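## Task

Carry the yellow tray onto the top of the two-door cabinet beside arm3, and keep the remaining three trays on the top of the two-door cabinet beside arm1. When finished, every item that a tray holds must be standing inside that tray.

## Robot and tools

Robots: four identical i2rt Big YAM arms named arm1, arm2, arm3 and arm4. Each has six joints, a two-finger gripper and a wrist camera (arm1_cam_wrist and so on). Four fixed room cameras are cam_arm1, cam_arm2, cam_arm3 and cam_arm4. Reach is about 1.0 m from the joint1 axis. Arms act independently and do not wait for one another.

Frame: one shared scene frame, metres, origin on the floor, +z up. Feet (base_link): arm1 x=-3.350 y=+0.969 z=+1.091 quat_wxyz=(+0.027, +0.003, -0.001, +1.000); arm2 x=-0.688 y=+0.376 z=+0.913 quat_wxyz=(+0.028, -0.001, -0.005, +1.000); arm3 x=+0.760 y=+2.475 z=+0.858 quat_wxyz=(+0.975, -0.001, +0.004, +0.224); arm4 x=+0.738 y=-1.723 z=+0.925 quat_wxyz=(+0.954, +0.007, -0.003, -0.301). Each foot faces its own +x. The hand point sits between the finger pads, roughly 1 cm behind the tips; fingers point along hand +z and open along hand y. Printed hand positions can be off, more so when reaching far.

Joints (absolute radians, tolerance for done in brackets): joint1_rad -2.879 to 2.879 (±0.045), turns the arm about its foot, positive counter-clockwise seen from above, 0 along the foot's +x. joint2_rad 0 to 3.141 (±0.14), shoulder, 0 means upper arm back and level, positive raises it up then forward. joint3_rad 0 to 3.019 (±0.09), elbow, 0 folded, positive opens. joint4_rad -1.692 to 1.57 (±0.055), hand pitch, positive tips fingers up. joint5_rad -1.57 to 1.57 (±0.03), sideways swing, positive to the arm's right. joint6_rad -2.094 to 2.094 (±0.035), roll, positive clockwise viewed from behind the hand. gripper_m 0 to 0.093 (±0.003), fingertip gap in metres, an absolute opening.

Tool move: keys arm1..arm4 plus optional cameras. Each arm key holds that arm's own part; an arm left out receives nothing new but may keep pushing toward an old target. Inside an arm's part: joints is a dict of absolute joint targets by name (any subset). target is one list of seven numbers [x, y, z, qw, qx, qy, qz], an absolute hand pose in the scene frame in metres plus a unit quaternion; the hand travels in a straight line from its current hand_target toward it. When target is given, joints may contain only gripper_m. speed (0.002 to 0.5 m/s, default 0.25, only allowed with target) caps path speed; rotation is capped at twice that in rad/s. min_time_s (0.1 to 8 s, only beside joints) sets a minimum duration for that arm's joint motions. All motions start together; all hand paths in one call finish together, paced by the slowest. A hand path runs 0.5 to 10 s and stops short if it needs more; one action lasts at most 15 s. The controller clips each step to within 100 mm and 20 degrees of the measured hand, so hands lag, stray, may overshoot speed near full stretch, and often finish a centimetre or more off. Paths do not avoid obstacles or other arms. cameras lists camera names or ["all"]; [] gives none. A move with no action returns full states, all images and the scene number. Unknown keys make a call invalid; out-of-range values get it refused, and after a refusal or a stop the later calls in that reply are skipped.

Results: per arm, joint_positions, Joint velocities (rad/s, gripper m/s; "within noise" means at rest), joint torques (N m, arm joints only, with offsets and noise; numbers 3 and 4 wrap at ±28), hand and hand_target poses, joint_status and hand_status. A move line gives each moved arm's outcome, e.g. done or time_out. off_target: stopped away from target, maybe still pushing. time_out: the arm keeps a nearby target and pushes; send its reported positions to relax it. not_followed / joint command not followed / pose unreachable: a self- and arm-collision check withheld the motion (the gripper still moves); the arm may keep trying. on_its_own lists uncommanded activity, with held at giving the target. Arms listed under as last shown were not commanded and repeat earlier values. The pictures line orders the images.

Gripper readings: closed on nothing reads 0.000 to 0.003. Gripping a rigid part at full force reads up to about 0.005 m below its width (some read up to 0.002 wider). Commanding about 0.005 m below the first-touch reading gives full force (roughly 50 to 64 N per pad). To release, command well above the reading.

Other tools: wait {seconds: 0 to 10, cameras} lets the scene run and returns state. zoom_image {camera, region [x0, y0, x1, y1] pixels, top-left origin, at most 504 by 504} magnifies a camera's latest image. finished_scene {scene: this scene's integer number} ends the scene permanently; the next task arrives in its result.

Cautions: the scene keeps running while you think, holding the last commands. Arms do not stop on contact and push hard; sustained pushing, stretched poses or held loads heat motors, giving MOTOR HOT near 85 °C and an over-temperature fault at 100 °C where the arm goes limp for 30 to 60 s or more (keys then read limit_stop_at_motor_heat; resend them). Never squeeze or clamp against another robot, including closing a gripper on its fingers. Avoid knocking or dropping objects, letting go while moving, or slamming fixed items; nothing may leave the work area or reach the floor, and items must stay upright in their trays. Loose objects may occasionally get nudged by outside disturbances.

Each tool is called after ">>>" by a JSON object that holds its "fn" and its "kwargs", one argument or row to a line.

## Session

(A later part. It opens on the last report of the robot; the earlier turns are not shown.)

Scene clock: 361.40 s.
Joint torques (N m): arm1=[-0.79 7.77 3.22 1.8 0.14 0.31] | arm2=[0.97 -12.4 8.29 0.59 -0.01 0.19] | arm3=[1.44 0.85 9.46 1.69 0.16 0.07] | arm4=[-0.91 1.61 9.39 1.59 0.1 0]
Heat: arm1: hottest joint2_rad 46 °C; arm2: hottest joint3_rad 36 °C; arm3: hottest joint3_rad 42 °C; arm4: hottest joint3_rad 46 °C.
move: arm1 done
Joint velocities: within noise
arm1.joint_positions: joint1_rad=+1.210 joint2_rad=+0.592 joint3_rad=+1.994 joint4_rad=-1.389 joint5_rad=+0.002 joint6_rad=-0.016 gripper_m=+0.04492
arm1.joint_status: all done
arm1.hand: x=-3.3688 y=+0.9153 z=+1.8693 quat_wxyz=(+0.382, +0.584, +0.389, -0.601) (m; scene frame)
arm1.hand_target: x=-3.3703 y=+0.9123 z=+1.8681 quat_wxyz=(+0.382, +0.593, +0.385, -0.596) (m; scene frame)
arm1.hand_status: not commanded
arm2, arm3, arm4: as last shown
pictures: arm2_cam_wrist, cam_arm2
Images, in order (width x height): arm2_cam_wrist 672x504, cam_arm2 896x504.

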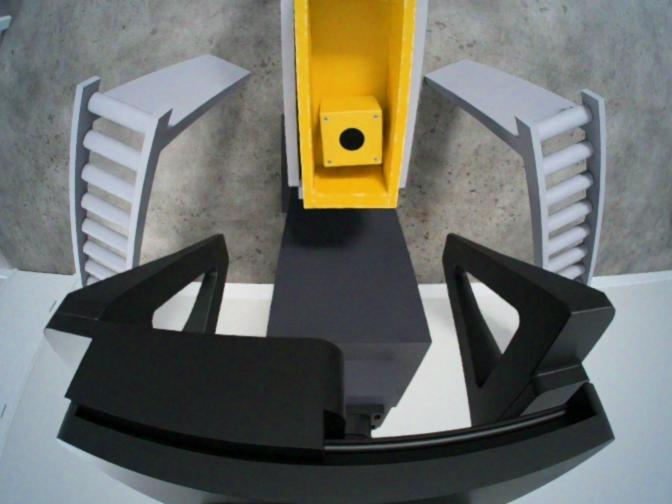

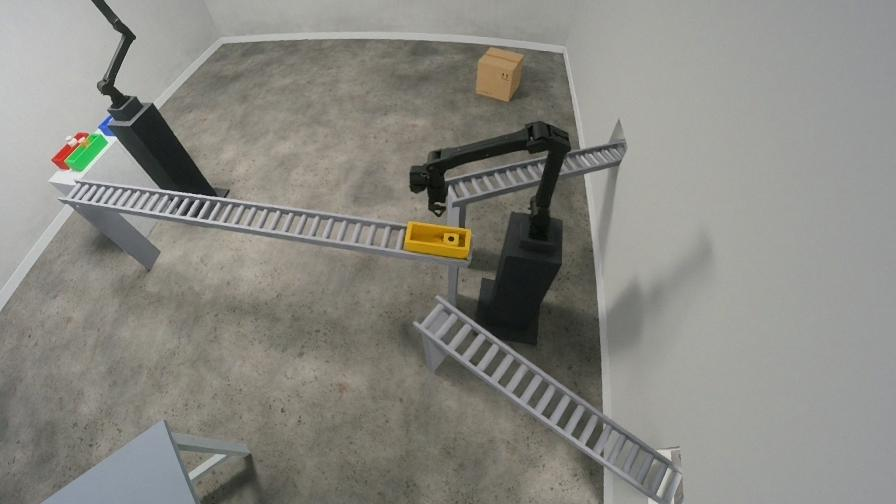

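>>> {"fn": "move", "kwargs": {
  "arm2": {"target": [-1.152, 0.322, 0.764, 0.0, 0.99996, -0.00873, 0.0], "speed": 0.18, "joints": {"gripper_m": 0.065}},
  "cameras": ["arm2_cam_wrist"]
}}

Scene clock: 402.37 s.
Joint torques (N m): arm1=[-0.79 7.77 3.18 1.77 0.15 0.29] | arm2=[1.73 -15.38 6.34 0.96 0.02 0.18] | arm3=[1.38 0.85 9.48 1.69 0.16 0.06] | arm4=[-1.14 1.49 9.32 1.55 0.08 -0.01]
Heat: arm1: hottest joint2_rad 40 °C; arm2: hottest joint3_rad 36 °C; arm3: hottest joint3_rad 42 °C; arm4: hottest joint3_rad 46 °C.
move: arm2 off_target
Joint velocities: within noise
arm1, arm3, arm4: as last shown
arm2.joint_positions: joint1_rad=+0.163 joint2_rad=+2.082 joint3_rad=+1.038 joint4_rad=-0.557 joint5_rad=-0.006 joint6_rad=+0.119 gripper_m=+0.06514
arm2.joint_status: all done
arm2.hand: x=-1.1362 y=+0.3284 z=+0.7619 quat_wxyz=(-0.004, +1.000, -0.006, +0.016) (m; scene frame)
arm2.hand_target: x=-1.1517 y=+0.3220 z=+0.7644 quat_wxyz=(+0.000, +1.000, -0.009, +0.000) (m; scene frame)
arm2.hand_status: off_target (0.017 m and 1.9 deg from the pose sent, 0.272 m and 1.2 deg at the start)
pictures: arm2_cam_wrist
Images, in order (width x height): arm2_cam_wrist 672x504.

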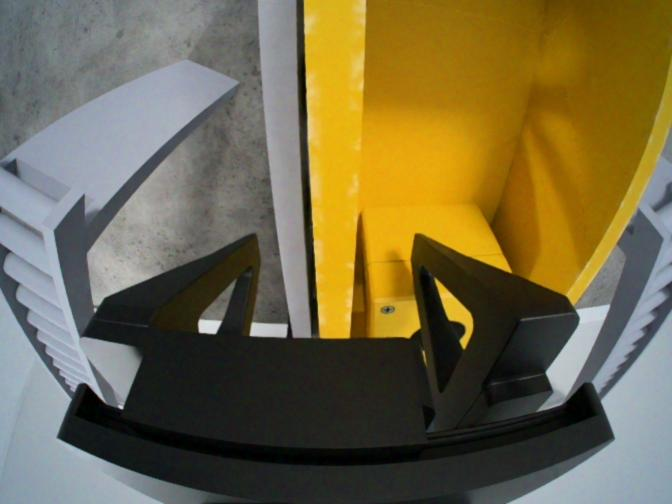

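>>> {"fn": "move", "kwargs": {
  "arm2": {"target": [-1.165, 0.322, 0.765, 0.0, 0.99996, -0.00873, 0.0], "speed": 0.1},
  "cameras": ["arm2_cam_wrist"]
}}

Scene clock: 420.33 s.
Joint torques (N m): arm1=[-0.97 7.71 3.26 1.72 0.15 0.3] | arm2=[0.73 -14.62 6.58 0.06 -0.04 0.14] | arm3=[1.38 0.79 9.48 1.7 0.16 0.07] | arm4=[-1.14 1.49 9.37 1.66 0.1 0.02]
Heat: arm1: hottest joint2_rad 39 °C; arm2: hottest joint3_rad 35 °C; arm3: hottest joint3_rad 42 °C; arm4: hottest joint3_rad 46 °C.
move: arm2 done
Joint velocities: within noise
arm1, arm3, arm4: as last shown
arm2.joint_positions: joint1_rad=+0.163 joint2_rad=+2.090 joint3_rad=+1.077 joint4_rad=-0.557 joint5_rad=-0.006 joint6_rad=+0.119 gripper_m=+0.06514
arm2.joint_status: not commanded
arm2.hand: x=-1.1564 y=+0.3261 z=+0.7660 quat_wxyz=(-0.002, +1.000, -0.005, +0.001) (m; scene frame)
arm2.hand_target: x=-1.1648 y=+0.3220 z=+0.7651 quat_wxyz=(+0.000, +1.000, -0.009, +0.000) (m; scene frame)
arm2.hand_status: done (0.010 m and 0.4 deg from the pose sent, 0.030 m and 1.9 deg at the start)
pictures: arm2_cam_wrist
Images, in order (width x height): arm2_cam_wrist 672x504.

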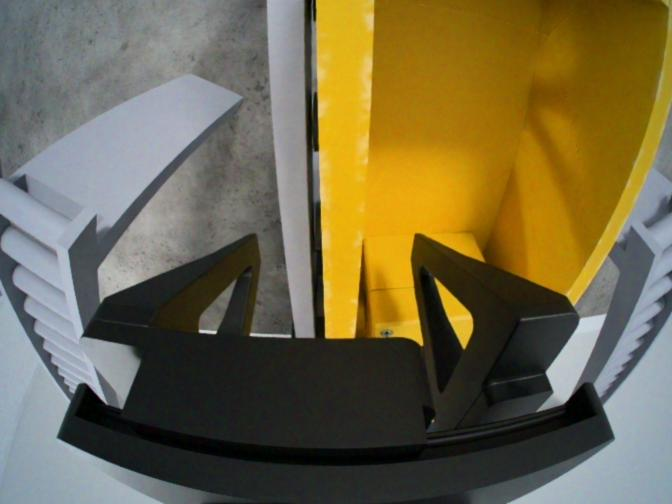

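>>> {"fn": "move", "kwargs": {
  "arm2": {"joints": {"gripper_m": 0.005}},
  "cameras": []
}}

>>> {"fn": "move", "kwargs": {
  "arm2": {"target": [-1.175, 0.322, 0.965, 0.0, 0.99996, -0.00873, 0.0], "speed": 0.14},
  "cameras": ["arm2_cam_wrist"]
}}

>>> {"fn": "move", "kwargs": {
  "arm2": {"joints": {"joint1_rad": -0.817, "joint6_rad": -1.405}, "min_time_s": 4.5},
  "cameras": ["cam_arm2", "arm2_cam_wrist"]
}}

Scene clock: 442.47 s.
Joint torques (N m): arm1=[-1.03 8.06 3.29 1.76 0.13 0.31] | arm2=[2.14 -14.97 6.83 -0.12 0.11 0.22] | arm3=[1.38 0.79 9.5 1.7 0.16 0.06] | arm4=[-1.2 1.61 9.42 1.66 0.08 0]
Heat: arm1: hottest joint2_rad 37 °C; arm2: hottest joint3_rad 35 °C; arm3: hottest joint3_rad 42 °C; arm4: hottest joint3_rad 46 °C.
move: arm2 off_target
Joint velocities: within noise
arm1, arm3, arm4: as last shown
arm2.joint_positions: joint1_rad=+0.163 joint2_rad=+2.090 joint3_rad=+1.077 joint4_rad=-0.558 joint5_rad=-0.008 joint6_rad=+0.119 gripper_m=+0.01151
arm2.joint_status: gripper_m off_target (ended at +0.01154, target +0.00500)
arm2.hand: x=-1.1562 y=+0.3259 z=+0.7660 quat_wxyz=(-0.001, +1.000, -0.006, +0.001) (m; scene frame)
arm2.hand_target: x=-1.1647 y=+0.3220 z=+0.7651 quat_wxyz=(+0.000, +1.000, -0.009, +0.000) (m; scene frame)
arm2.hand_status: not commanded
pictures: none
No camera images: "cameras" was empty.

Scene clock: 444.73 s.
Joint torques (N m): arm1=[-0.79 7.94 3.23 1.77 0.14 0.31] | arm2=[0.5 -19.02 10.81 -0.53 0.24 0.17] | arm3=[1.38 0.79 9.5 1.69 0.15 0.06] | arm4=[-1.26 1.61 9.44 1.62 0.09 0.01]
Heat: arm1: hottest joint2_rad 37 °C; arm2: hottest joint3_rad 35 °C; arm3: hottest joint3_rad 42 °C; arm4: hottest joint3_rad 46 °C.
move: arm2 off_target
Joint velocities: within noise
arm1: as last shown
arm2.joint_positions: joint1_rad=+0.163 joint2_rad=+1.793 joint3_rad=+1.172 joint4_rad=-1.023 joint5_rad=-0.012 joint6_rad=+0.119 gripper_m=+0.01151
arm2.joint_status: not commanded
arm2.hand: x=-1.1494 y=+0.3241 z=+0.9276 quat_wxyz=(-0.003, +0.999, -0.006, +0.038) (m; scene frame)
arm2.hand_target: x=-1.1732 y=+0.3222 z=+0.9649 quat_wxyz=(+0.000, +1.000, -0.009, +0.000) (m; scene frame)
arm2.hand_status: off_target (0.045 m and 4.4 deg from the pose sent, 0.200 m and 0.4 deg at the start)
arm3.joint_positions: joint1_rad=-0.424 joint2_rad=+0.641 joint3_rad=+1.397 joint4_rad=-1.400 joint5_rad=+0.227 joint6_rad=+0.733 gripper_m=+0.09396
arm3.joint_status: not commanded
arm3.hand: x=+0.9971 y=+2.4438 z=+1.3841 quat_wxyz=(-0.448, -0.354, -0.818, -0.068) (m; scene frame)
arm3.hand_target: x=+0.9952 y=+2.4438 z=+1.3977 quat_wxyz=(-0.461, -0.353, -0.811, -0.074) (m; scene frame)
arm3.hand_status: not commanded
arm4.joint_positions: joint1_rad=-0.674 joint2_rad=+0.598 joint3_rad=+1.422 joint4_rad=-1.373 joint5_rad=+0.010 joint6_rad=+0.589 gripper_m=+0.09396
arm4.joint_status: not commanded
arm4.hand: x=+0.7921 y=-1.9387 z=+1.4740 quat_wxyz=(-0.457, -0.708, -0.513, +0.164) (m; scene frame)
arm4.hand_target: x=+0.7911 y=-1.9359 z=+1.4847 quat_wxyz=(-0.467, -0.703, -0.509, +0.168) (m; scene frame)
arm4.hand_status: not commanded
pictures: arm2_cam_wrist
Images, in order (width x height): arm2_cam_wrist 672x504.

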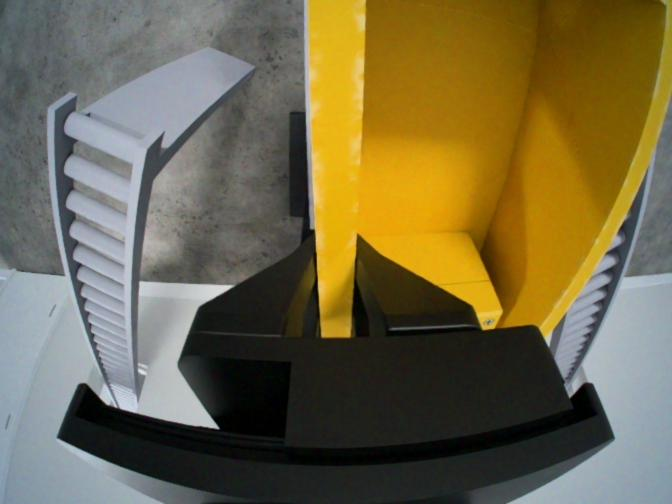

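Scene clock: 449.97 s.
Joint torques (N m): arm1=[-0.62 7.94 3.25 1.77 0.15 0.3] | arm2=[0.5 -18.08 10.8 -0.32 0.19 -0.06] | arm3=[1.38 0.79 9.47 1.69 0.16 0.06] | arm4=[-0.85 1.44 9.43 1.57 0.08 -0.01]
Heat: arm1: hottest joint2_rad 37 °C; arm2: hottest joint3_rad 35 °C; arm3: hottest joint3_rad 42 °C; arm4: hottest joint3_rad 46 °C.
move: arm2 done
Joint velocities: within noise
arm1, arm3, arm4: as last shown
arm2.joint_positions: joint1_rad=-0.815 joint2_rad=+1.793 joint3_rad=+1.172 joint4_rad=-1.035 joint5_rad=-0.014 joint6_rad=-1.395 gripper_m=+0.01151
arm2.joint_status: all done
arm2.hand: x=-0.9870 y=+0.7272 z=+0.9317 quat_wxyz=(+0.037, +0.965, +0.259, +0.014) (m; scene frame)
arm2.hand_target: x=-1.0030 y=+0.7482 z=+0.9691 quat_wxyz=(-0.004, +0.965, +0.263, -0.003) (m; scene frame)
arm2.hand_status: not commanded
pictures: arm2_cam_wrist, cam_arm2
Images, in order (width x height): arm2_cam_wrist 672x504, cam_arm2 896x504.

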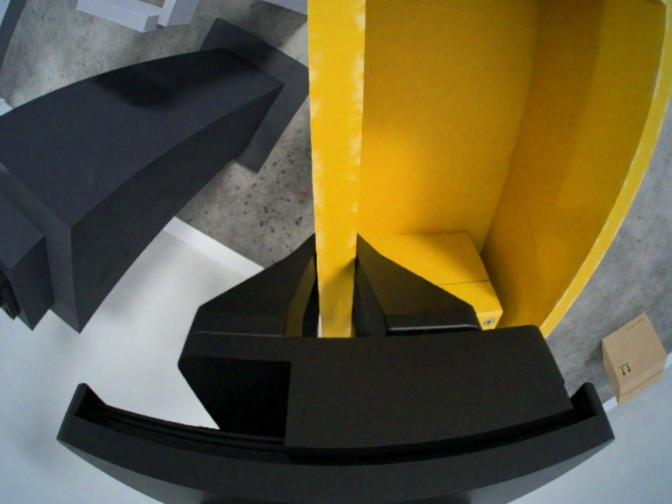

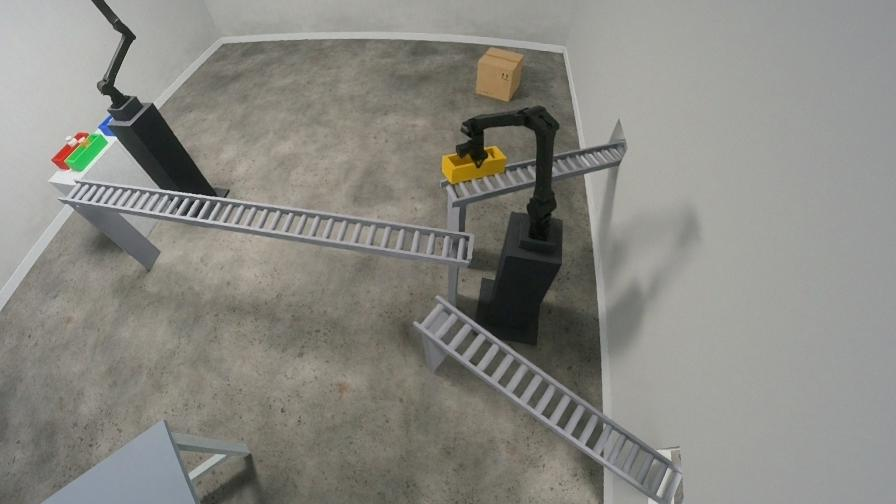

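>>> {"fn": "move", "kwargs": {
  "arm2": {"target": [-1.0215, 0.783, 0.893, -0.0325, 0.9642, 0.2629, -0.0129], "speed": 0.12},
  "cameras": ["cam_arm2"]
}}

>>> {"fn": "zoom_image", "kwargs": {
  "camera": "cam_arm2",
  "region": [420, 110, 560, 230]
}}

Scene clock: 470.57 s.
Joint torques (N m): arm1=[-0.73 7.77 3.25 1.8 0.15 0.31] | arm2=[0.38 -17.73 10.3 0.51 0.48 -0.13] | arm3=[1.38 0.91 9.47 1.69 0.15 0.07] | arm4=[-1.14 1.38 9.43 1.61 0.09 0.01]
Heat: arm1: hottest joint2_rad 36 °C; arm2: hottest joint3_rad 37 °C; arm3: hottest joint3_rad 42 °C; arm4: hottest joint3_rad 46 °C.
move: arm2 off_target
Joint velocities: within noise
arm1, arm3, arm4: as last shown
arm2.joint_positions: joint1_rad=-0.821 joint2_rad=+1.931 joint3_rad=+1.172 joint4_rad=-0.844 joint5_rad=-0.014 joint6_rad=-1.404 gripper_m=+0.01151
arm2.joint_status: not commanded
arm2.hand: x=-1.0024 y=+0.7502 z=+0.8668 quat_wxyz=(+0.013, +0.965, +0.261, +0.002) (m; scene frame)
arm2.hand_target: x=-1.0201 y=+0.7813 z=+0.8945 quat_wxyz=(-0.033, +0.964, +0.263, -0.012) (m; scene frame)
arm2.hand_status: off_target (0.046 m and 5.5 deg from the pose sent, 0.076 m and 8.6 deg at the start)
pictures: cam_arm2
Images, in order (width x height): cam_arm2 896x504.

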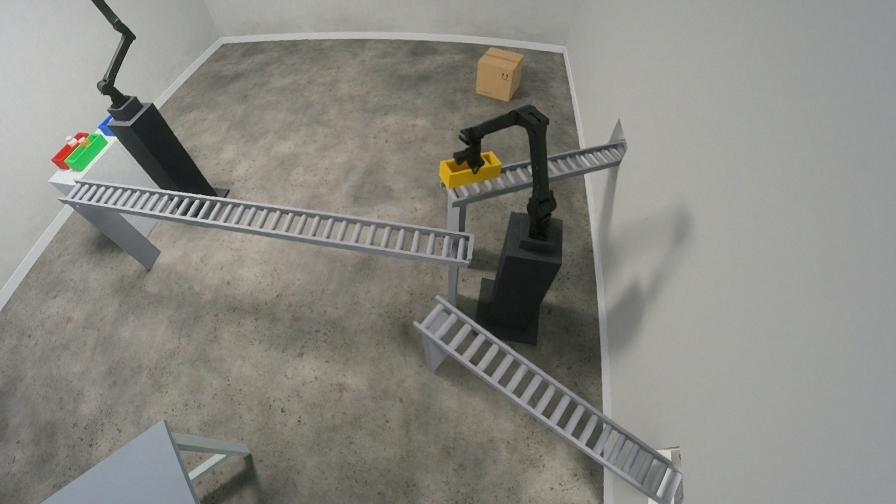

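Scaled by 3.600 from the camera's 896x504 image, which has a finer 1280x720 frame.

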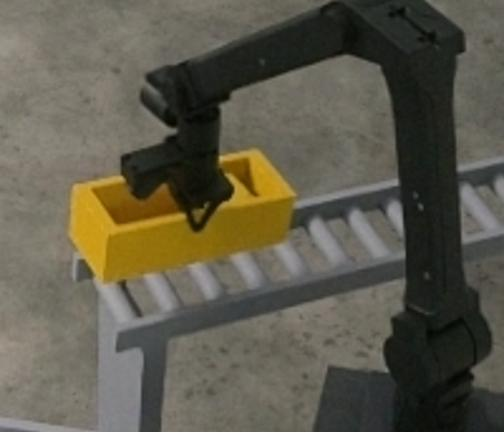

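>>> {"fn": "move", "kwargs": {
  "arm2": {"target": [-1.0215, 0.783, 0.845, -0.0325, 0.9642, 0.2629, -0.0129], "speed": 0.1},
  "cameras": ["cam_arm2"]
}}

>>> {"fn": "zoom_image", "kwargs": {
  "camera": "cam_arm2",
  "region": [430, 130, 530, 220]
}}

Scene clock: 504.97 s.
Joint torques (N m): arm1=[-0.73 8 3.22 1.83 0.15 0.31] | arm2=[1.08 -18.96 8.34 0.85 0.43 -0.04] | arm3=[1.38 0.91 9.47 1.68 0.16 0.05] | arm4=[-1.08 1.85 9.46 1.58 0.09 -0.01]
Heat: arm1: hottest joint2_rad 35 °C; arm2: hottest joint3_rad 38 °C; arm3: hottest joint3_rad 42 °C; arm4: hottest joint3_rad 46 °C.
move: arm2 off_target
Joint velocities: within noise
arm1, arm3, arm4: as last shown
arm2.joint_positions: joint1_rad=-0.821 joint2_rad=+2.020 joint3_rad=+1.172 joint4_rad=-0.735 joint5_rad=-0.013 joint6_rad=-1.404 gripper_m=+0.01151
arm2.joint_status: not commanded
arm2.hand: x=-1.0080 y=+0.7574 z=+0.8241 quat_wxyz=(+0.004, +0.965, +0.261, -0.002) (m; scene frame)
arm2.hand_target: x=-1.0208 y=+0.7822 z=+0.8459 quat_wxyz=(-0.033, +0.964, +0.263, -0.013) (m; scene frame)
arm2.hand_status: off_target (0.036 m and 4.4 deg from the pose sent, 0.044 m and 5.4 deg at the start)
pictures: cam_arm2
Images, in order (width x height): cam_arm2 896x504.

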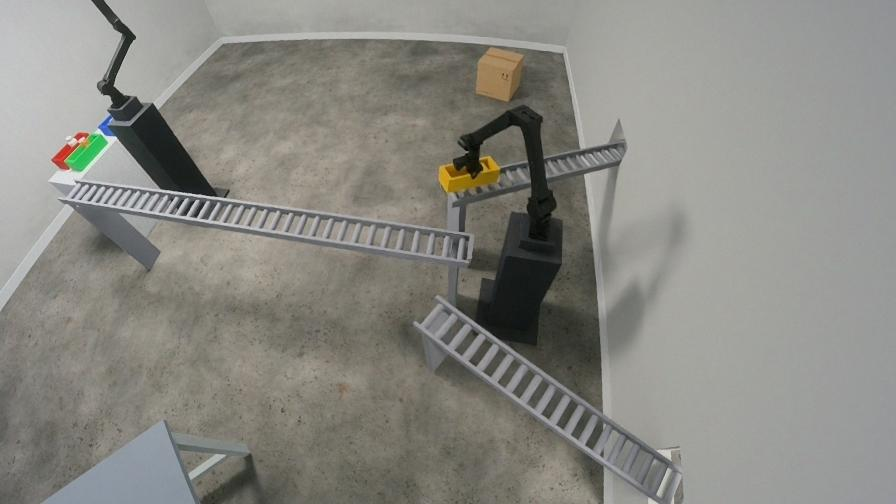

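Scaled by 5.040 from the camera's 896x504 image, which has a finer 1280x720 frame.

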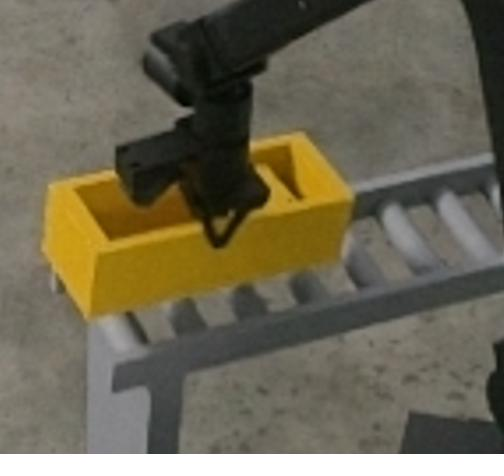

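>>> {"fn": "zoom_image", "kwargs": {
  "camera": "cam_arm2",
  "region": [435, 160, 515, 210]
}}

Scaled by 6.300 from the camera's 896x504 image, which has a finer 1280x720 frame.

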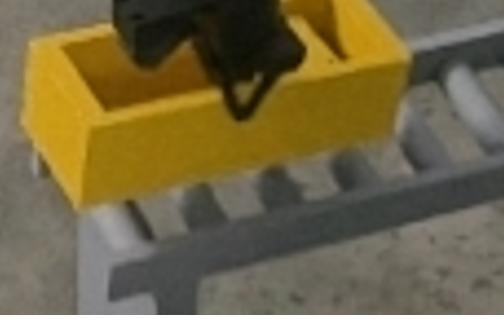

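>>> {"fn": "move", "kwargs": {
  "arm2": {"target": [-1.0205, 0.781, 0.812, -0.0325, 0.9642, 0.2629, -0.0129], "speed": 0.08},
  "cameras": ["cam_arm2"]
}}

>>> {"fn": "zoom_image", "kwargs": {
  "camera": "cam_arm2",
  "region": [435, 160, 515, 210]
}}

Scene clock: 587.73 s.
Joint torques (N m): arm1=[-0.67 7.59 3.21 1.8 0.15 0.3] | arm2=[0.21 -19.31 7.1 1.02 0.41 -0.05] | arm3=[1.32 0.79 9.48 1.66 0.16 0.06] | arm4=[-1.26 1.49 9.44 1.66 0.11 0]
Heat: arm1: hottest joint2_rad 34 °C; arm2: hottest joint3_rad 36 °C; arm3: hottest joint3_rad 42 °C; arm4: hottest joint3_rad 47 °C.
move: arm2 off_target
Joint velocities: within noise
arm1.joint_positions: joint1_rad=+1.210 joint2_rad=+0.592 joint3_rad=+1.994 joint4_rad=-1.389 joint5_rad=+0.002 joint6_rad=-0.016 gripper_m=+0.04492
arm1.joint_status: not commanded
arm1.hand: x=-3.3688 y=+0.9153 z=+1.8693 quat_wxyz=(+0.382, +0.584, +0.389, -0.601) (m; scene frame)
arm1.hand_target: x=-3.3703 y=+0.9123 z=+1.8681 quat_wxyz=(+0.382, +0.593, +0.385, -0.596) (m; scene frame)
arm1.hand_status: not commanded
arm2.joint_positions: joint1_rad=-0.821 joint2_rad=+2.081 joint3_rad=+1.172 joint4_rad=-0.661 joint5_rad=-0.013 joint6_rad=-1.404 gripper_m=+0.01151
arm2.joint_status: not commanded
arm2.hand: x=-1.0104 y=+0.7606 z=+0.7948 quat_wxyz=(-0.002, +0.965, +0.261, -0.004) (m; scene frame)
arm2.hand_target: x=-1.0201 y=+0.7805 z=+0.8124 quat_wxyz=(-0.033, +0.964, +0.263, -0.013) (m; scene frame)
arm2.hand_status: off_target (0.028 m and 3.7 deg from the pose sent, 0.029 m and 4.4 deg at the start)
arm3, arm4: as last shown
pictures: cam_arm2
Images, in order (width x height): cam_arm2 896x504.

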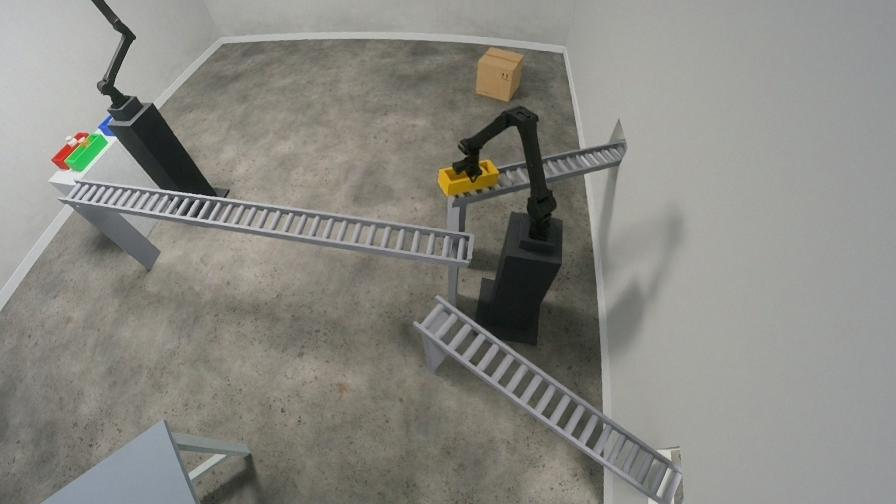

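Scaled by 6.300 from the camera's 896x504 image, which has a finer 1280x720 frame.

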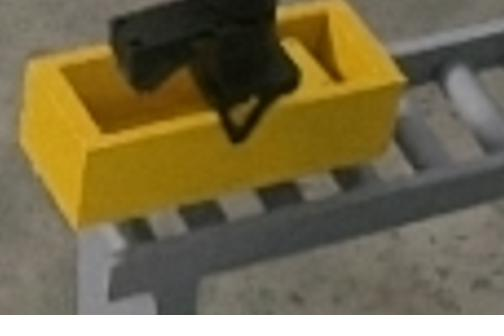

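>>> {"fn": "move", "kwargs": {
  "arm2": {"target": [-1.019, 0.7785, 0.789, -0.0406, 0.9638, 0.2628, 0.0166], "speed": 0.07},
  "cameras": ["cam_arm2"]
}}

>>> {"fn": "zoom_image", "kwargs": {
  "camera": "cam_arm2",
  "region": [435, 160, 515, 210]
}}

Scene clock: 647.63 s.
Joint torques (N m): arm1=[-1.03 7.71 3.21 1.74 0.14 0.31] | arm2=[1.96 -18.67 6.19 0.75 0.62 0.17] | arm3=[1.32 0.85 9.47 1.68 0.16 0.06] | arm4=[-0.97 1.49 9.32 1.58 0.11 0.02]
Heat: arm1: hottest joint2_rad 34 °C; arm2: hottest joint3_rad 35 °C; arm3: hottest joint3_rad 42 °C; arm4: hottest joint3_rad 47 °C.
move: arm2 off_target
Joint velocities: within noise
arm1, arm3, arm4: as last shown
arm2.joint_positions: joint1_rad=-0.814 joint2_rad=+2.126 joint3_rad=+1.172 joint4_rad=-0.623 joint5_rad=+0.044 joint6_rad=-1.404 gripper_m=+0.01151
arm2.joint_status: not commanded
arm2.hand: x=-1.0038 y=+0.7634 z=+0.7736 quat_wxyz=(-0.011, +0.964, +0.264, +0.023) (m; scene frame)
arm2.hand_target: x=-1.0188 y=+0.7779 z=+0.7894 quat_wxyz=(-0.040, +0.964, +0.263, +0.016) (m; scene frame)
arm2.hand_status: off_target (0.026 m and 3.5 deg from the pose sent, 0.021 m and 5.1 deg at the start)
pictures: cam_arm2
Images, in order (width x height): cam_arm2 896x504.

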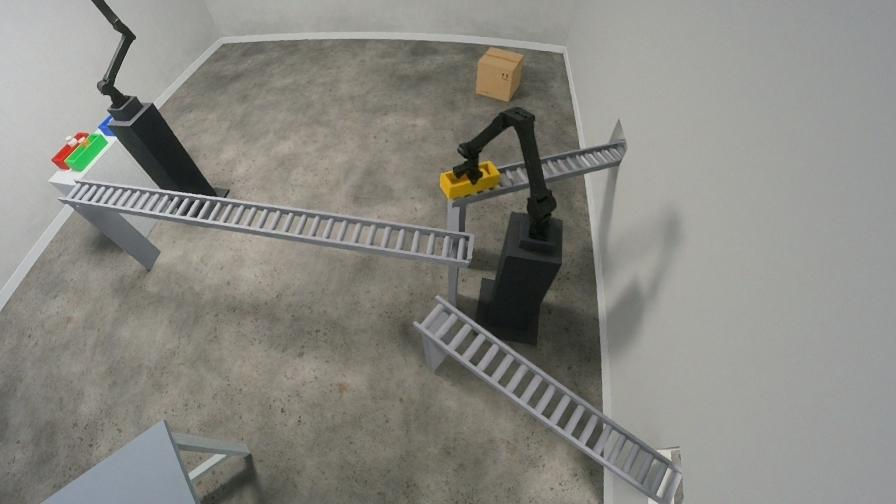

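Scaled by 6.300 from the camera's 896x504 image, which has a finer 1280x720 frame.

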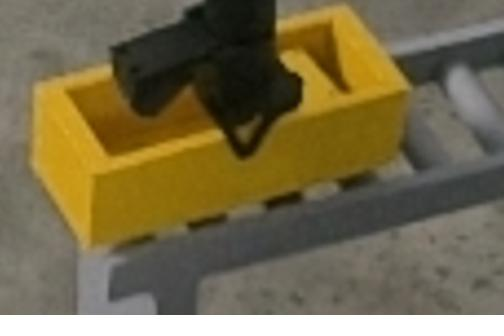

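>>> {"fn": "move", "kwargs": {
  "arm2": {"target": [-1.018, 0.777, 0.768, -0.0406, 0.9638, 0.2628, 0.0166], "speed": 0.06},
  "cameras": ["cam_arm2"]
}}

>>> {"fn": "zoom_image", "kwargs": {
  "camera": "cam_arm2",
  "region": [435, 160, 515, 210]
}}

Scene clock: 667.47 s.
Joint torques (N m): arm1=[-0.85 8.12 3.23 1.78 0.15 0.31] | arm2=[1.73 -19.49 6.17 0.73 0.66 0.11] | arm3=[1.44 0.85 9.48 1.68 0.16 0.06] | arm4=[-1.03 1.49 9.31 1.54 0.08 0.01]
Heat: arm1: hottest joint2_rad 34 °C; arm2: hottest joint3_rad 35 °C; arm3: hottest joint3_rad 43 °C; arm4: hottest joint3_rad 47 °C.
move: arm2 off_target
Joint velocities: within noise
arm1, arm3, arm4: as last shown
arm2.joint_positions: joint1_rad=-0.814 joint2_rad=+2.161 joint3_rad=+1.172 joint4_rad=-0.577 joint5_rad=+0.044 joint6_rad=-1.403 gripper_m=+0.01151
arm2.joint_status: not commanded
arm2.hand: x=-1.0046 y=+0.7646 z=+0.7567 quat_wxyz=(-0.016, +0.964, +0.264, +0.021) (m; scene frame)
arm2.hand_target: x=-1.0178 y=+0.7766 z=+0.7684 quat_wxyz=(-0.040, +0.964, +0.263, +0.016) (m; scene frame)
arm2.hand_status: off_target (0.021 m and 2.9 deg from the pose sent, 0.020 m and 3.5 deg at the start)
pictures: cam_arm2
Images, in order (width x height): cam_arm2 896x504.

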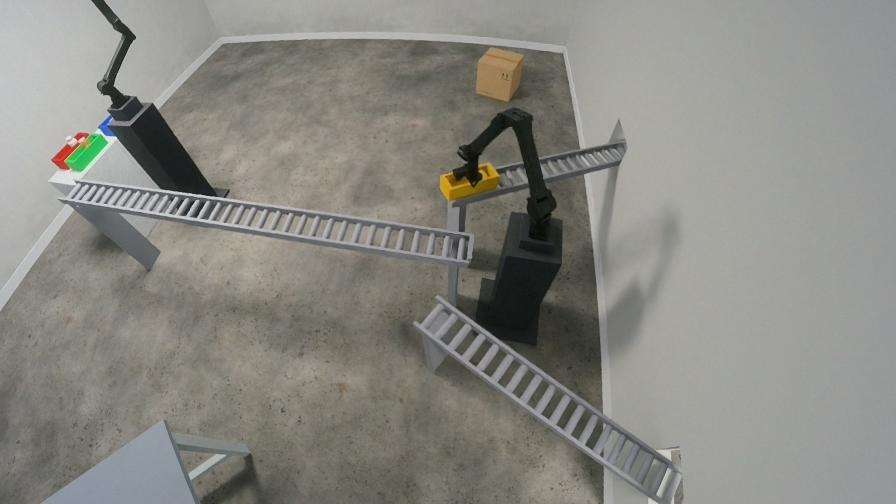

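Scaled by 6.300 from the camera's 896x504 image, which has a finer 1280x720 frame.

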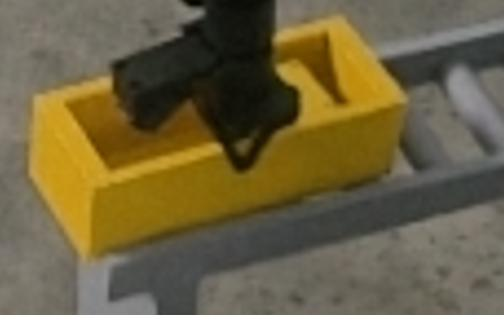

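>>> {"fn": "move", "kwargs": {
  "arm2": {"target": [-1.018, 0.777, 0.752, -0.0406, 0.9638, 0.2628, 0.0166], "speed": 0.06},
  "cameras": ["cam_arm2", "arm2_cam_wrist"]
}}

>>> {"fn": "zoom_image", "kwargs": {
  "camera": "cam_arm2",
  "region": [435, 160, 515, 210]
}}

Scene clock: 685.33 s.
Joint torques (N m): arm1=[-0.85 7.88 3.22 1.8 0.14 0.32] | arm2=[2.32 -16.56 6.39 1.18 0.58 0.22] | arm3=[1.38 0.79 9.5 1.69 0.16 0.06] | arm4=[-1.32 1.44 9.36 1.66 0.1 0.02]
Heat: arm1: hottest joint2_rad 34 °C; arm2: hottest joint3_rad 35 °C; arm3: hottest joint3_rad 43 °C; arm4: hottest joint3_rad 48 °C.
move: arm2 off_target
Joint velocities: within noise
arm1, arm3, arm4: as last shown
arm2.joint_positions: joint1_rad=-0.814 joint2_rad=+2.170 joint3_rad=+1.172 joint4_rad=-0.548 joint5_rad=+0.046 joint6_rad=-1.403 gripper_m=+0.01151
arm2.joint_status: not commanded
arm2.hand: x=-1.0075 y=+0.7685 z=+0.7528 quat_wxyz=(-0.025, +0.964, +0.263, +0.017) (m; scene frame)
arm2.hand_target: x=-1.0178 y=+0.7767 z=+0.7523 quat_wxyz=(-0.041, +0.964, +0.263, +0.016) (m; scene frame)
arm2.hand_status: off_target (0.014 m and 1.7 deg from the pose sent, 0.019 m and 2.9 deg at the start)
pictures: arm2_cam_wrist, cam_arm2
Images, in order (width x height): arm2_cam_wrist 672x504, cam_arm2 896x504.

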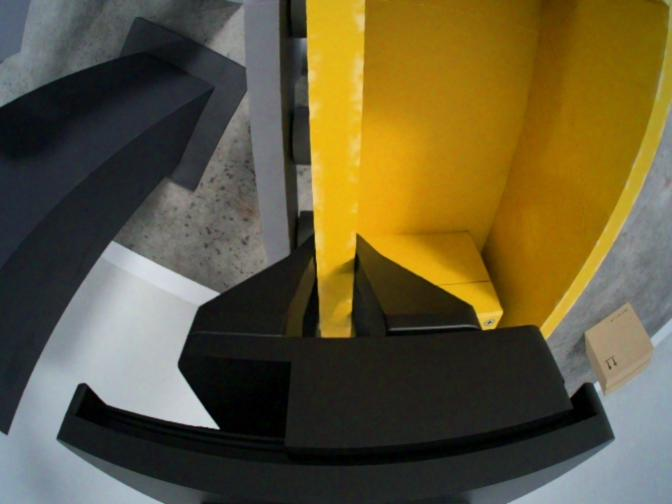

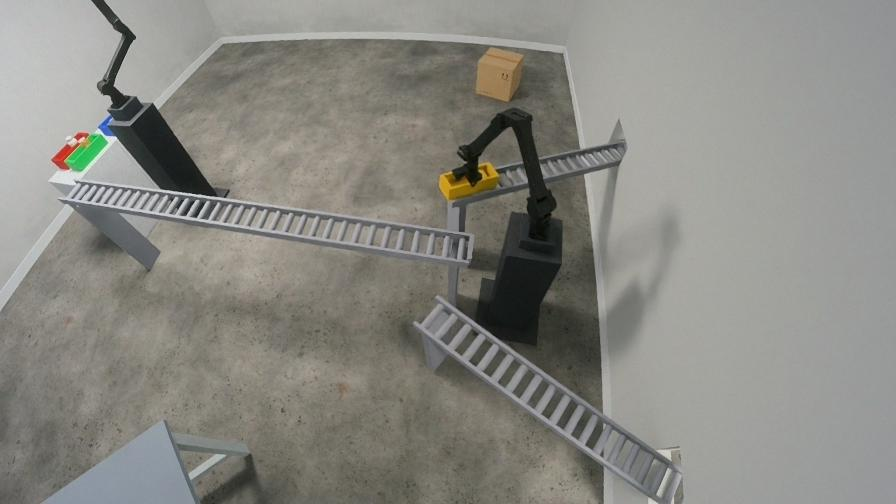

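Scaled by 6.300 from the camera's 896x504 image, which has a finer 1280x720 frame.

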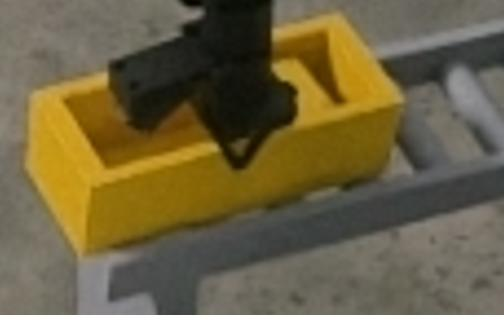

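>>> {"fn": "move", "kwargs": {
  "arm2": {"target": [-1.018, 0.777, 0.95, -0.0406, 0.9638, 0.2628, 0.0166], "speed": 0.35, "joints": {"gripper_m": 0.045}},
  "arm3": {"joints": {"joint1_rad": -1.374, "joint2_rad": 2.1, "joint3_rad": 1.39, "joint4_rad": -0.86, "joint5_rad": 0.0, "joint6_rad": 1.696}, "min_time_s": 4},
  "cameras": ["cam_arm2", "cam_arm3", "arm3_cam_wrist"]
}}

Scene clock: 731.87 s.
Joint torques (N m): arm1=[-0.73 8.06 3.23 1.81 0.14 0.31] | arm2=[1.14 -15.62 9.8 -0.24 0.26 0.1] | arm3=[1.03 -19.96 5.59 0.4 -0.06 0.27] | arm4=[-1.08 1.44 9.37 1.61 0.11 0.03]
Heat: arm1: hottest joint2_rad 34 °C; arm2: hottest joint3_rad 35 °C; arm3: hottest joint3_rad 43 °C; arm4: hottest joint3_rad 48 °C.
move: arm2 off_target; arm3 done
Joint velocities: within noise
arm1: as last shown
arm2.joint_positions: joint1_rad=-0.813 joint2_rad=+1.822 joint3_rad=+1.232 joint4_rad=-0.954 joint5_rad=+0.054 joint6_rad=-1.403 gripper_m=+0.04490
arm2.joint_status: all done
arm2.hand: x=-1.0074 y=+0.7681 z=+0.9366 quat_wxyz=(-0.027, +0.964, +0.264, +0.021) (m; scene frame)
arm2.hand_target: x=-1.0177 y=+0.7766 z=+0.9501 quat_wxyz=(-0.041, +0.964, +0.263, +0.017) (m; scene frame)
arm2.hand_status: off_target (0.019 m and 1.6 deg from the pose sent, 0.198 m and 1.7 deg at the start)
arm3.joint_positions: joint1_rad=-1.373 joint2_rad=+2.107 joint3_rad=+1.393 joint4_rad=-0.871 joint5_rad=+0.004 joint6_rad=+1.680 gripper_m=+0.09397
arm3.joint_status: all done
arm3.hand: x=+1.0970 y=+2.0296 z=+0.7806 quat_wxyz=(+0.006, -0.964, -0.267, +0.008) (m; scene frame)
arm3.hand_target: x=+1.0988 y=+2.0274 z=+0.7834 quat_wxyz=(-0.001, -0.966, -0.259, +0.004) (m; scene frame)
arm3.hand_status: not commanded
arm4.joint_positions: joint1_rad=-0.674 joint2_rad=+0.598 joint3_rad=+1.422 joint4_rad=-1.373 joint5_rad=+0.010 joint6_rad=+0.589 gripper_m=+0.09396
arm4.joint_status: not commanded
arm4.hand: x=+0.7921 y=-1.9387 z=+1.4740 quat_wxyz=(-0.457, -0.708, -0.513, +0.164) (m; scene frame)
arm4.hand_target: x=+0.7911 y=-1.9359 z=+1.4847 quat_wxyz=(-0.467, -0.703, -0.509, +0.168) (m; scene frame)
arm4.hand_status: not commanded
pictures: arm3_cam_wrist, cam_arm2, cam_arm3
Images, in order (width x height): arm3_cam_wrist 672x504, cam_arm2 896x504, cam_arm3 896x504.

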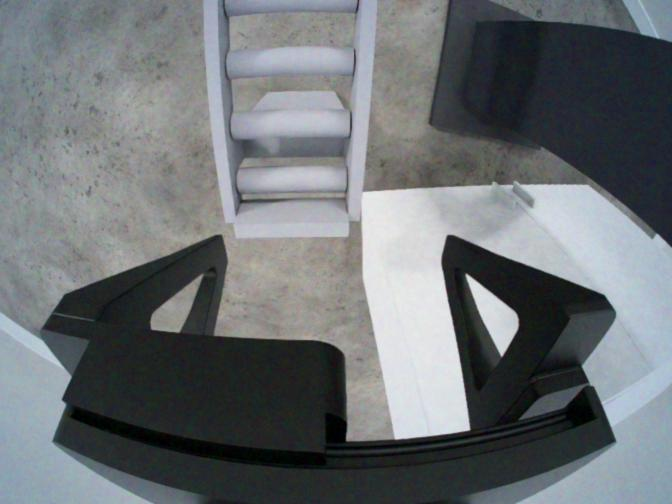

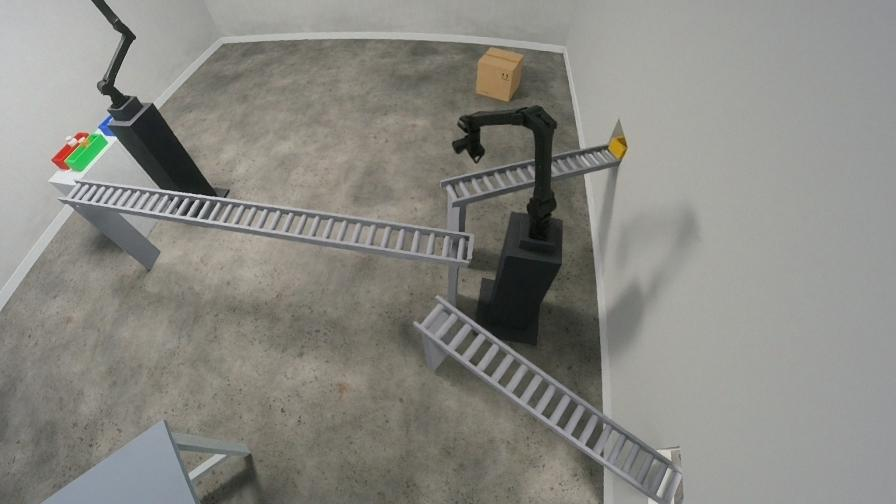

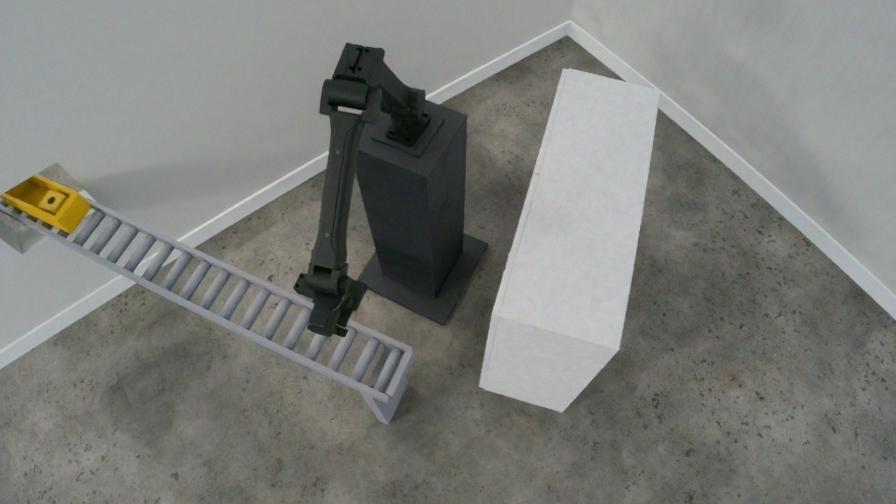

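>>> {"fn": "move", "kwargs": {
  "arm2": {"joints": {"joint1_rad": -0.6, "joint2_rad": 0.6, "joint3_rad": 2.0, "joint4_rad": -1.4, "joint5_rad": 0.0, "joint6_rad": 0.0}, "min_time_s": 4},
  "cameras": ["arm3_cam_wrist", "cam_arm3"]
}}

>>> {"fn": "zoom_image", "kwargs": {
  "camera": "arm3_cam_wrist",
  "region": [170, 0, 410, 260]
}}

Scene clock: 745.83 s.
Joint torques (N m): arm1=[-1.03 8 3.25 1.77 0.15 0.3] | arm2=[1.32 9.82 4.07 1.35 -0.1 0.17] | arm3=[1.14 -19.9 5.61 0.4 -0.06 0.29] | arm4=[-1.2 1.38 9.4 1.65 0.1 0]
Heat: arm1: hottest joint2_rad 34 °C; arm2: hottest joint3_rad 37 °C; arm3: hottest joint3_rad 42 °C; arm4: hottest joint3_rad 48 °C.
move: arm2 done
Joint velocities: within noise
arm1, arm3, arm4: as last shown
arm2.joint_positions: joint1_rad=-0.610 joint2_rad=+0.592 joint3_rad=+1.991 joint4_rad=-1.390 joint5_rad=+0.004 joint6_rad=-0.015 gripper_m=+0.04490
arm2.joint_status: all done
arm2.hand: x=-0.7351 y=+0.4062 z=+1.6904 quat_wxyz=(-0.241, +0.666, -0.223, -0.670) (m; scene frame)
arm2.hand_target: x=-0.7371 y=+0.4062 z=+1.6904 quat_wxyz=(-0.231, +0.669, -0.224, -0.670) (m; scene frame)
arm2.hand_status: not commanded
pictures: arm3_cam_wrist, cam_arm3
Images, in order (width x height): arm3_cam_wrist 672x504, cam_arm3 896x504.

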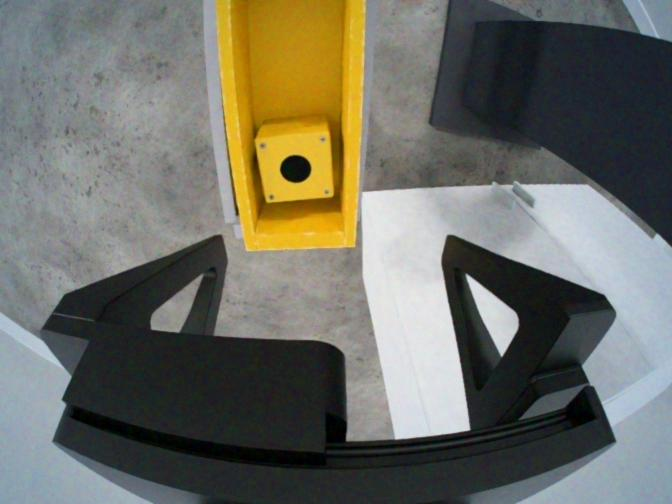

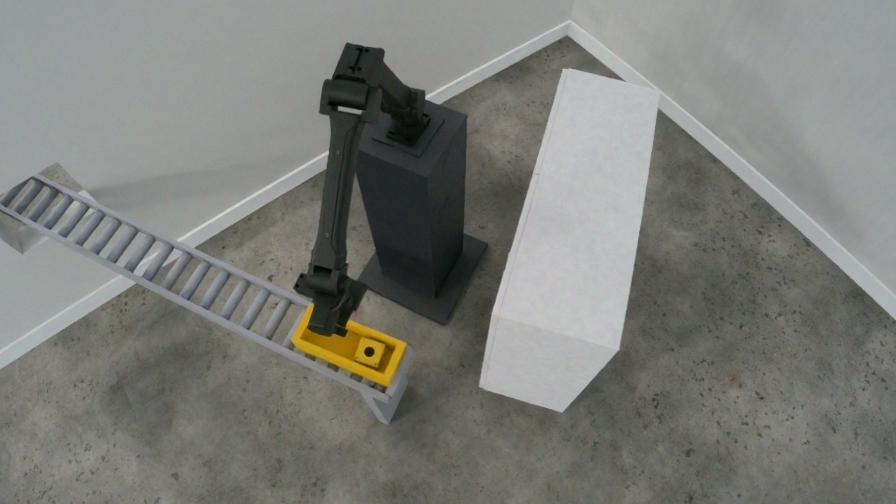

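Scaled by 1.938 from the camera's 672x504 image, which has a finer 960x720 frame.

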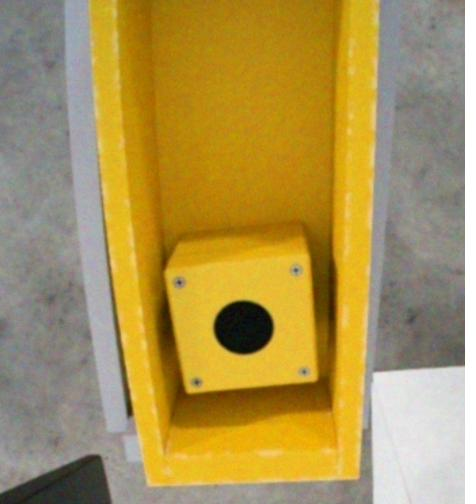

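>>> {"fn": "move", "kwargs": {
  "arm3": {"target": [1.080, 2.035, 0.663, 0.0, 0.96502, 0.26219, 0.0], "speed": 0.15, "joints": {"gripper_m": 0.06}},
  "cameras": ["arm3_cam_wrist"]
}}

>>> {"fn": "zoom_image", "kwargs": {
  "camera": "arm3_cam_wrist",
  "region": [220, 40, 440, 340]
}}

Scene clock: 796.27 s.
Joint torques (N m): arm1=[-0.85 7.77 3.14 1.84 0.14 0.3] | arm2=[2.02 7.94 4.36 1.39 -0.04 0.25] | arm3=[0.26 -19.72 4.1 0.42 -0.1 -0.02] | arm4=[-1.08 1.38 9.39 1.55 0.11 0]
Heat: arm1: hottest joint2_rad 34 °C; arm2: hottest joint3_rad 34 °C; arm3: hottest joint3_rad 40 °C; arm4: hottest joint3_rad 48 °C.
move: arm3 done
Joint velocities: within noise
arm1, arm2, arm4: as last shown
arm3.joint_positions: joint1_rad=-1.384 joint2_rad=+2.304 joint3_rad=+1.343 joint4_rad=-0.619 joint5_rad=-0.003 joint6_rad=+1.680 gripper_m=+0.06007
arm3.joint_status: all done
arm3.hand: x=+1.0825 y=+2.0392 z=+0.6629 quat_wxyz=(+0.004, -0.965, -0.262, +0.004) (m; scene frame)
arm3.hand_target: x=+1.0800 y=+2.0351 z=+0.6630 quat_wxyz=(+0.000, -0.965, -0.262, +0.000) (m; scene frame)
arm3.hand_status: done (0.005 m and 0.7 deg from the pose sent, 0.119 m and 1.3 deg at the start)
pictures: arm3_cam_wrist
Images, in order (width x height): arm3_cam_wrist 672x504.

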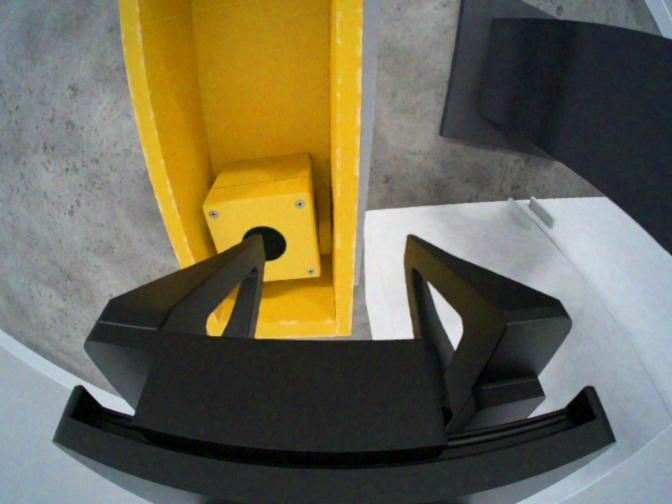

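Scaled by 1.680 from the camera's 672x504 image, which has a finer 960x720 frame.

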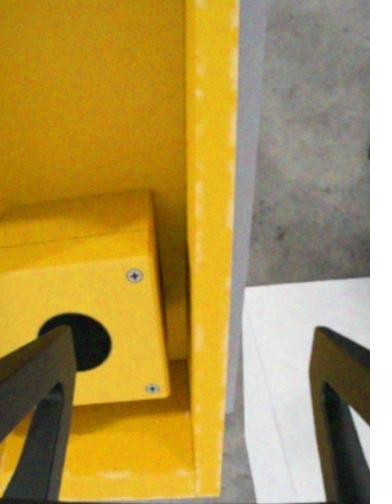

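>>> {"fn": "move", "kwargs": {
  "arm3": {"target": [1.066, 2.0325, 0.587, 0.0, 0.96502, 0.26219, 0.0], "speed": 0.12},
  "cameras": ["arm3_cam_wrist"]
}}

>>> {"fn": "zoom_image", "kwargs": {
  "camera": "arm3_cam_wrist",
  "region": [190, 180, 430, 345]
}}

Scene clock: 847.20 s.
Joint torques (N m): arm1=[-0.85 7.88 3.22 1.78 0.15 0.3] | arm2=[1.2 8.23 4.31 1.37 -0.05 0.18] | arm3=[0.38 -19.72 5.57 0.35 -0.08 -0.06] | arm4=[-0.97 1.79 9.42 1.68 0.1 0.01]
Heat: arm1: hottest joint2_rad 34 °C; arm2: hottest joint3_rad 33 °C; arm3: hottest joint3_rad 39 °C; arm4: hottest joint3_rad 48 °C.
move: arm3 off_target
Joint velocities: within noise
arm1, arm2, arm4: as last shown
arm3.joint_positions: joint1_rad=-1.407 joint2_rad=+2.465 joint3_rad=+1.347 joint4_rad=-0.495 joint5_rad=-0.003 joint6_rad=+1.662 gripper_m=+0.06007
arm3.joint_status: not commanded
arm3.hand: x=+1.0566 y=+2.0531 z=+0.5809 quat_wxyz=(+0.020, -0.966, -0.259, +0.010) (m; scene frame)
arm3.hand_target: x=+1.0656 y=+2.0328 z=+0.5877 quat_wxyz=(+0.000, -0.965, -0.262, +0.000) (m; scene frame)
arm3.hand_status: off_target (0.023 m and 2.6 deg from the pose sent, 0.078 m and 0.7 deg at the start)
pictures: arm3_cam_wrist
Images, in order (width x height): arm3_cam_wrist 672x504.

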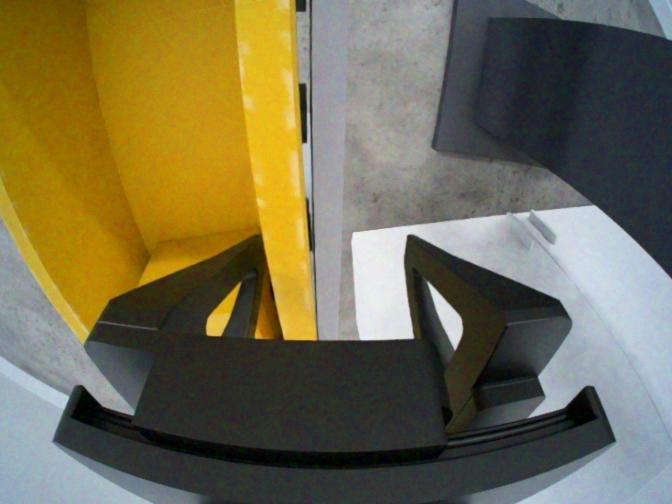

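Scaled by 2.100 from the camera's 672x504 image, which has a finer 960x720 frame.

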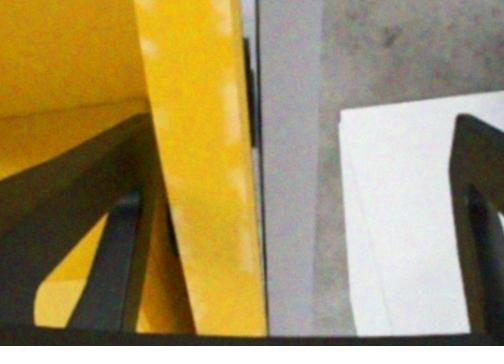

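>>> {"fn": "move", "kwargs": {
  "arm3": {"target": [1.0735, 2.0215, 0.589, 0.0, 0.96502, 0.26219, 0.0], "speed": 0.08},
  "cameras": ["arm3_cam_wrist"]
}}

Scene clock: 877.57 s.
Joint torques (N m): arm1=[-0.85 7.77 3.23 1.76 0.16 0.32] | arm2=[2.14 9.47 4.14 1.76 -0.02 0.18] | arm3=[0.32 -19.31 6.08 -0.46 -0.1 -0.06] | arm4=[-1.08 1.38 9.4 1.61 0.1 0.02]
Heat: arm1: hottest joint2_rad 34 °C; arm2: hottest joint3_rad 33 °C; arm3: hottest joint3_rad 38 °C; arm4: hottest joint3_rad 48 °C.
move: arm3 off_target
Joint velocities: within noise
arm1.joint_positions: joint1_rad=+1.210 joint2_rad=+0.592 joint3_rad=+1.994 joint4_rad=-1.389 joint5_rad=+0.002 joint6_rad=-0.016 gripper_m=+0.04492
arm1.joint_status: not commanded
arm1.hand: x=-3.3688 y=+0.9153 z=+1.8693 quat_wxyz=(+0.382, +0.584, +0.389, -0.601) (m; scene frame)
arm1.hand_target: x=-3.3703 y=+0.9123 z=+1.8681 quat_wxyz=(+0.382, +0.593, +0.385, -0.596) (m; scene frame)
arm1.hand_status: not commanded
arm2, arm4: as last shown
arm3.joint_positions: joint1_rad=-1.407 joint2_rad=+2.468 joint3_rad=+1.391 joint4_rad=-0.507 joint5_rad=-0.003 joint6_rad=+1.662 gripper_m=+0.06007
arm3.joint_status: not commanded
arm3.hand: x=+1.0694 y=+2.0352 z=+0.5870 quat_wxyz=(+0.006, -0.966, -0.259, +0.005) (m; scene frame)
arm3.hand_target: x=+1.0733 y=+2.0216 z=+0.5894 quat_wxyz=(+0.000, -0.965, -0.262, +0.000) (m; scene frame)
arm3.hand_status: off_target (0.014 m and 0.9 deg from the pose sent, 0.037 m and 2.6 deg at the start)
pictures: arm3_cam_wrist
Images, in order (width x height): arm3_cam_wrist 672x504.

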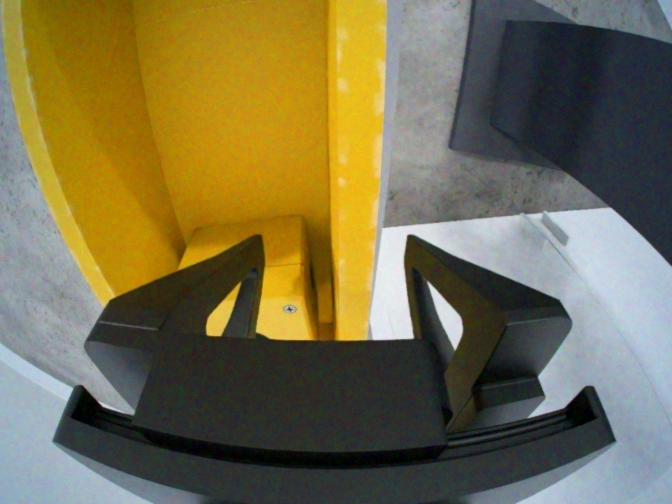

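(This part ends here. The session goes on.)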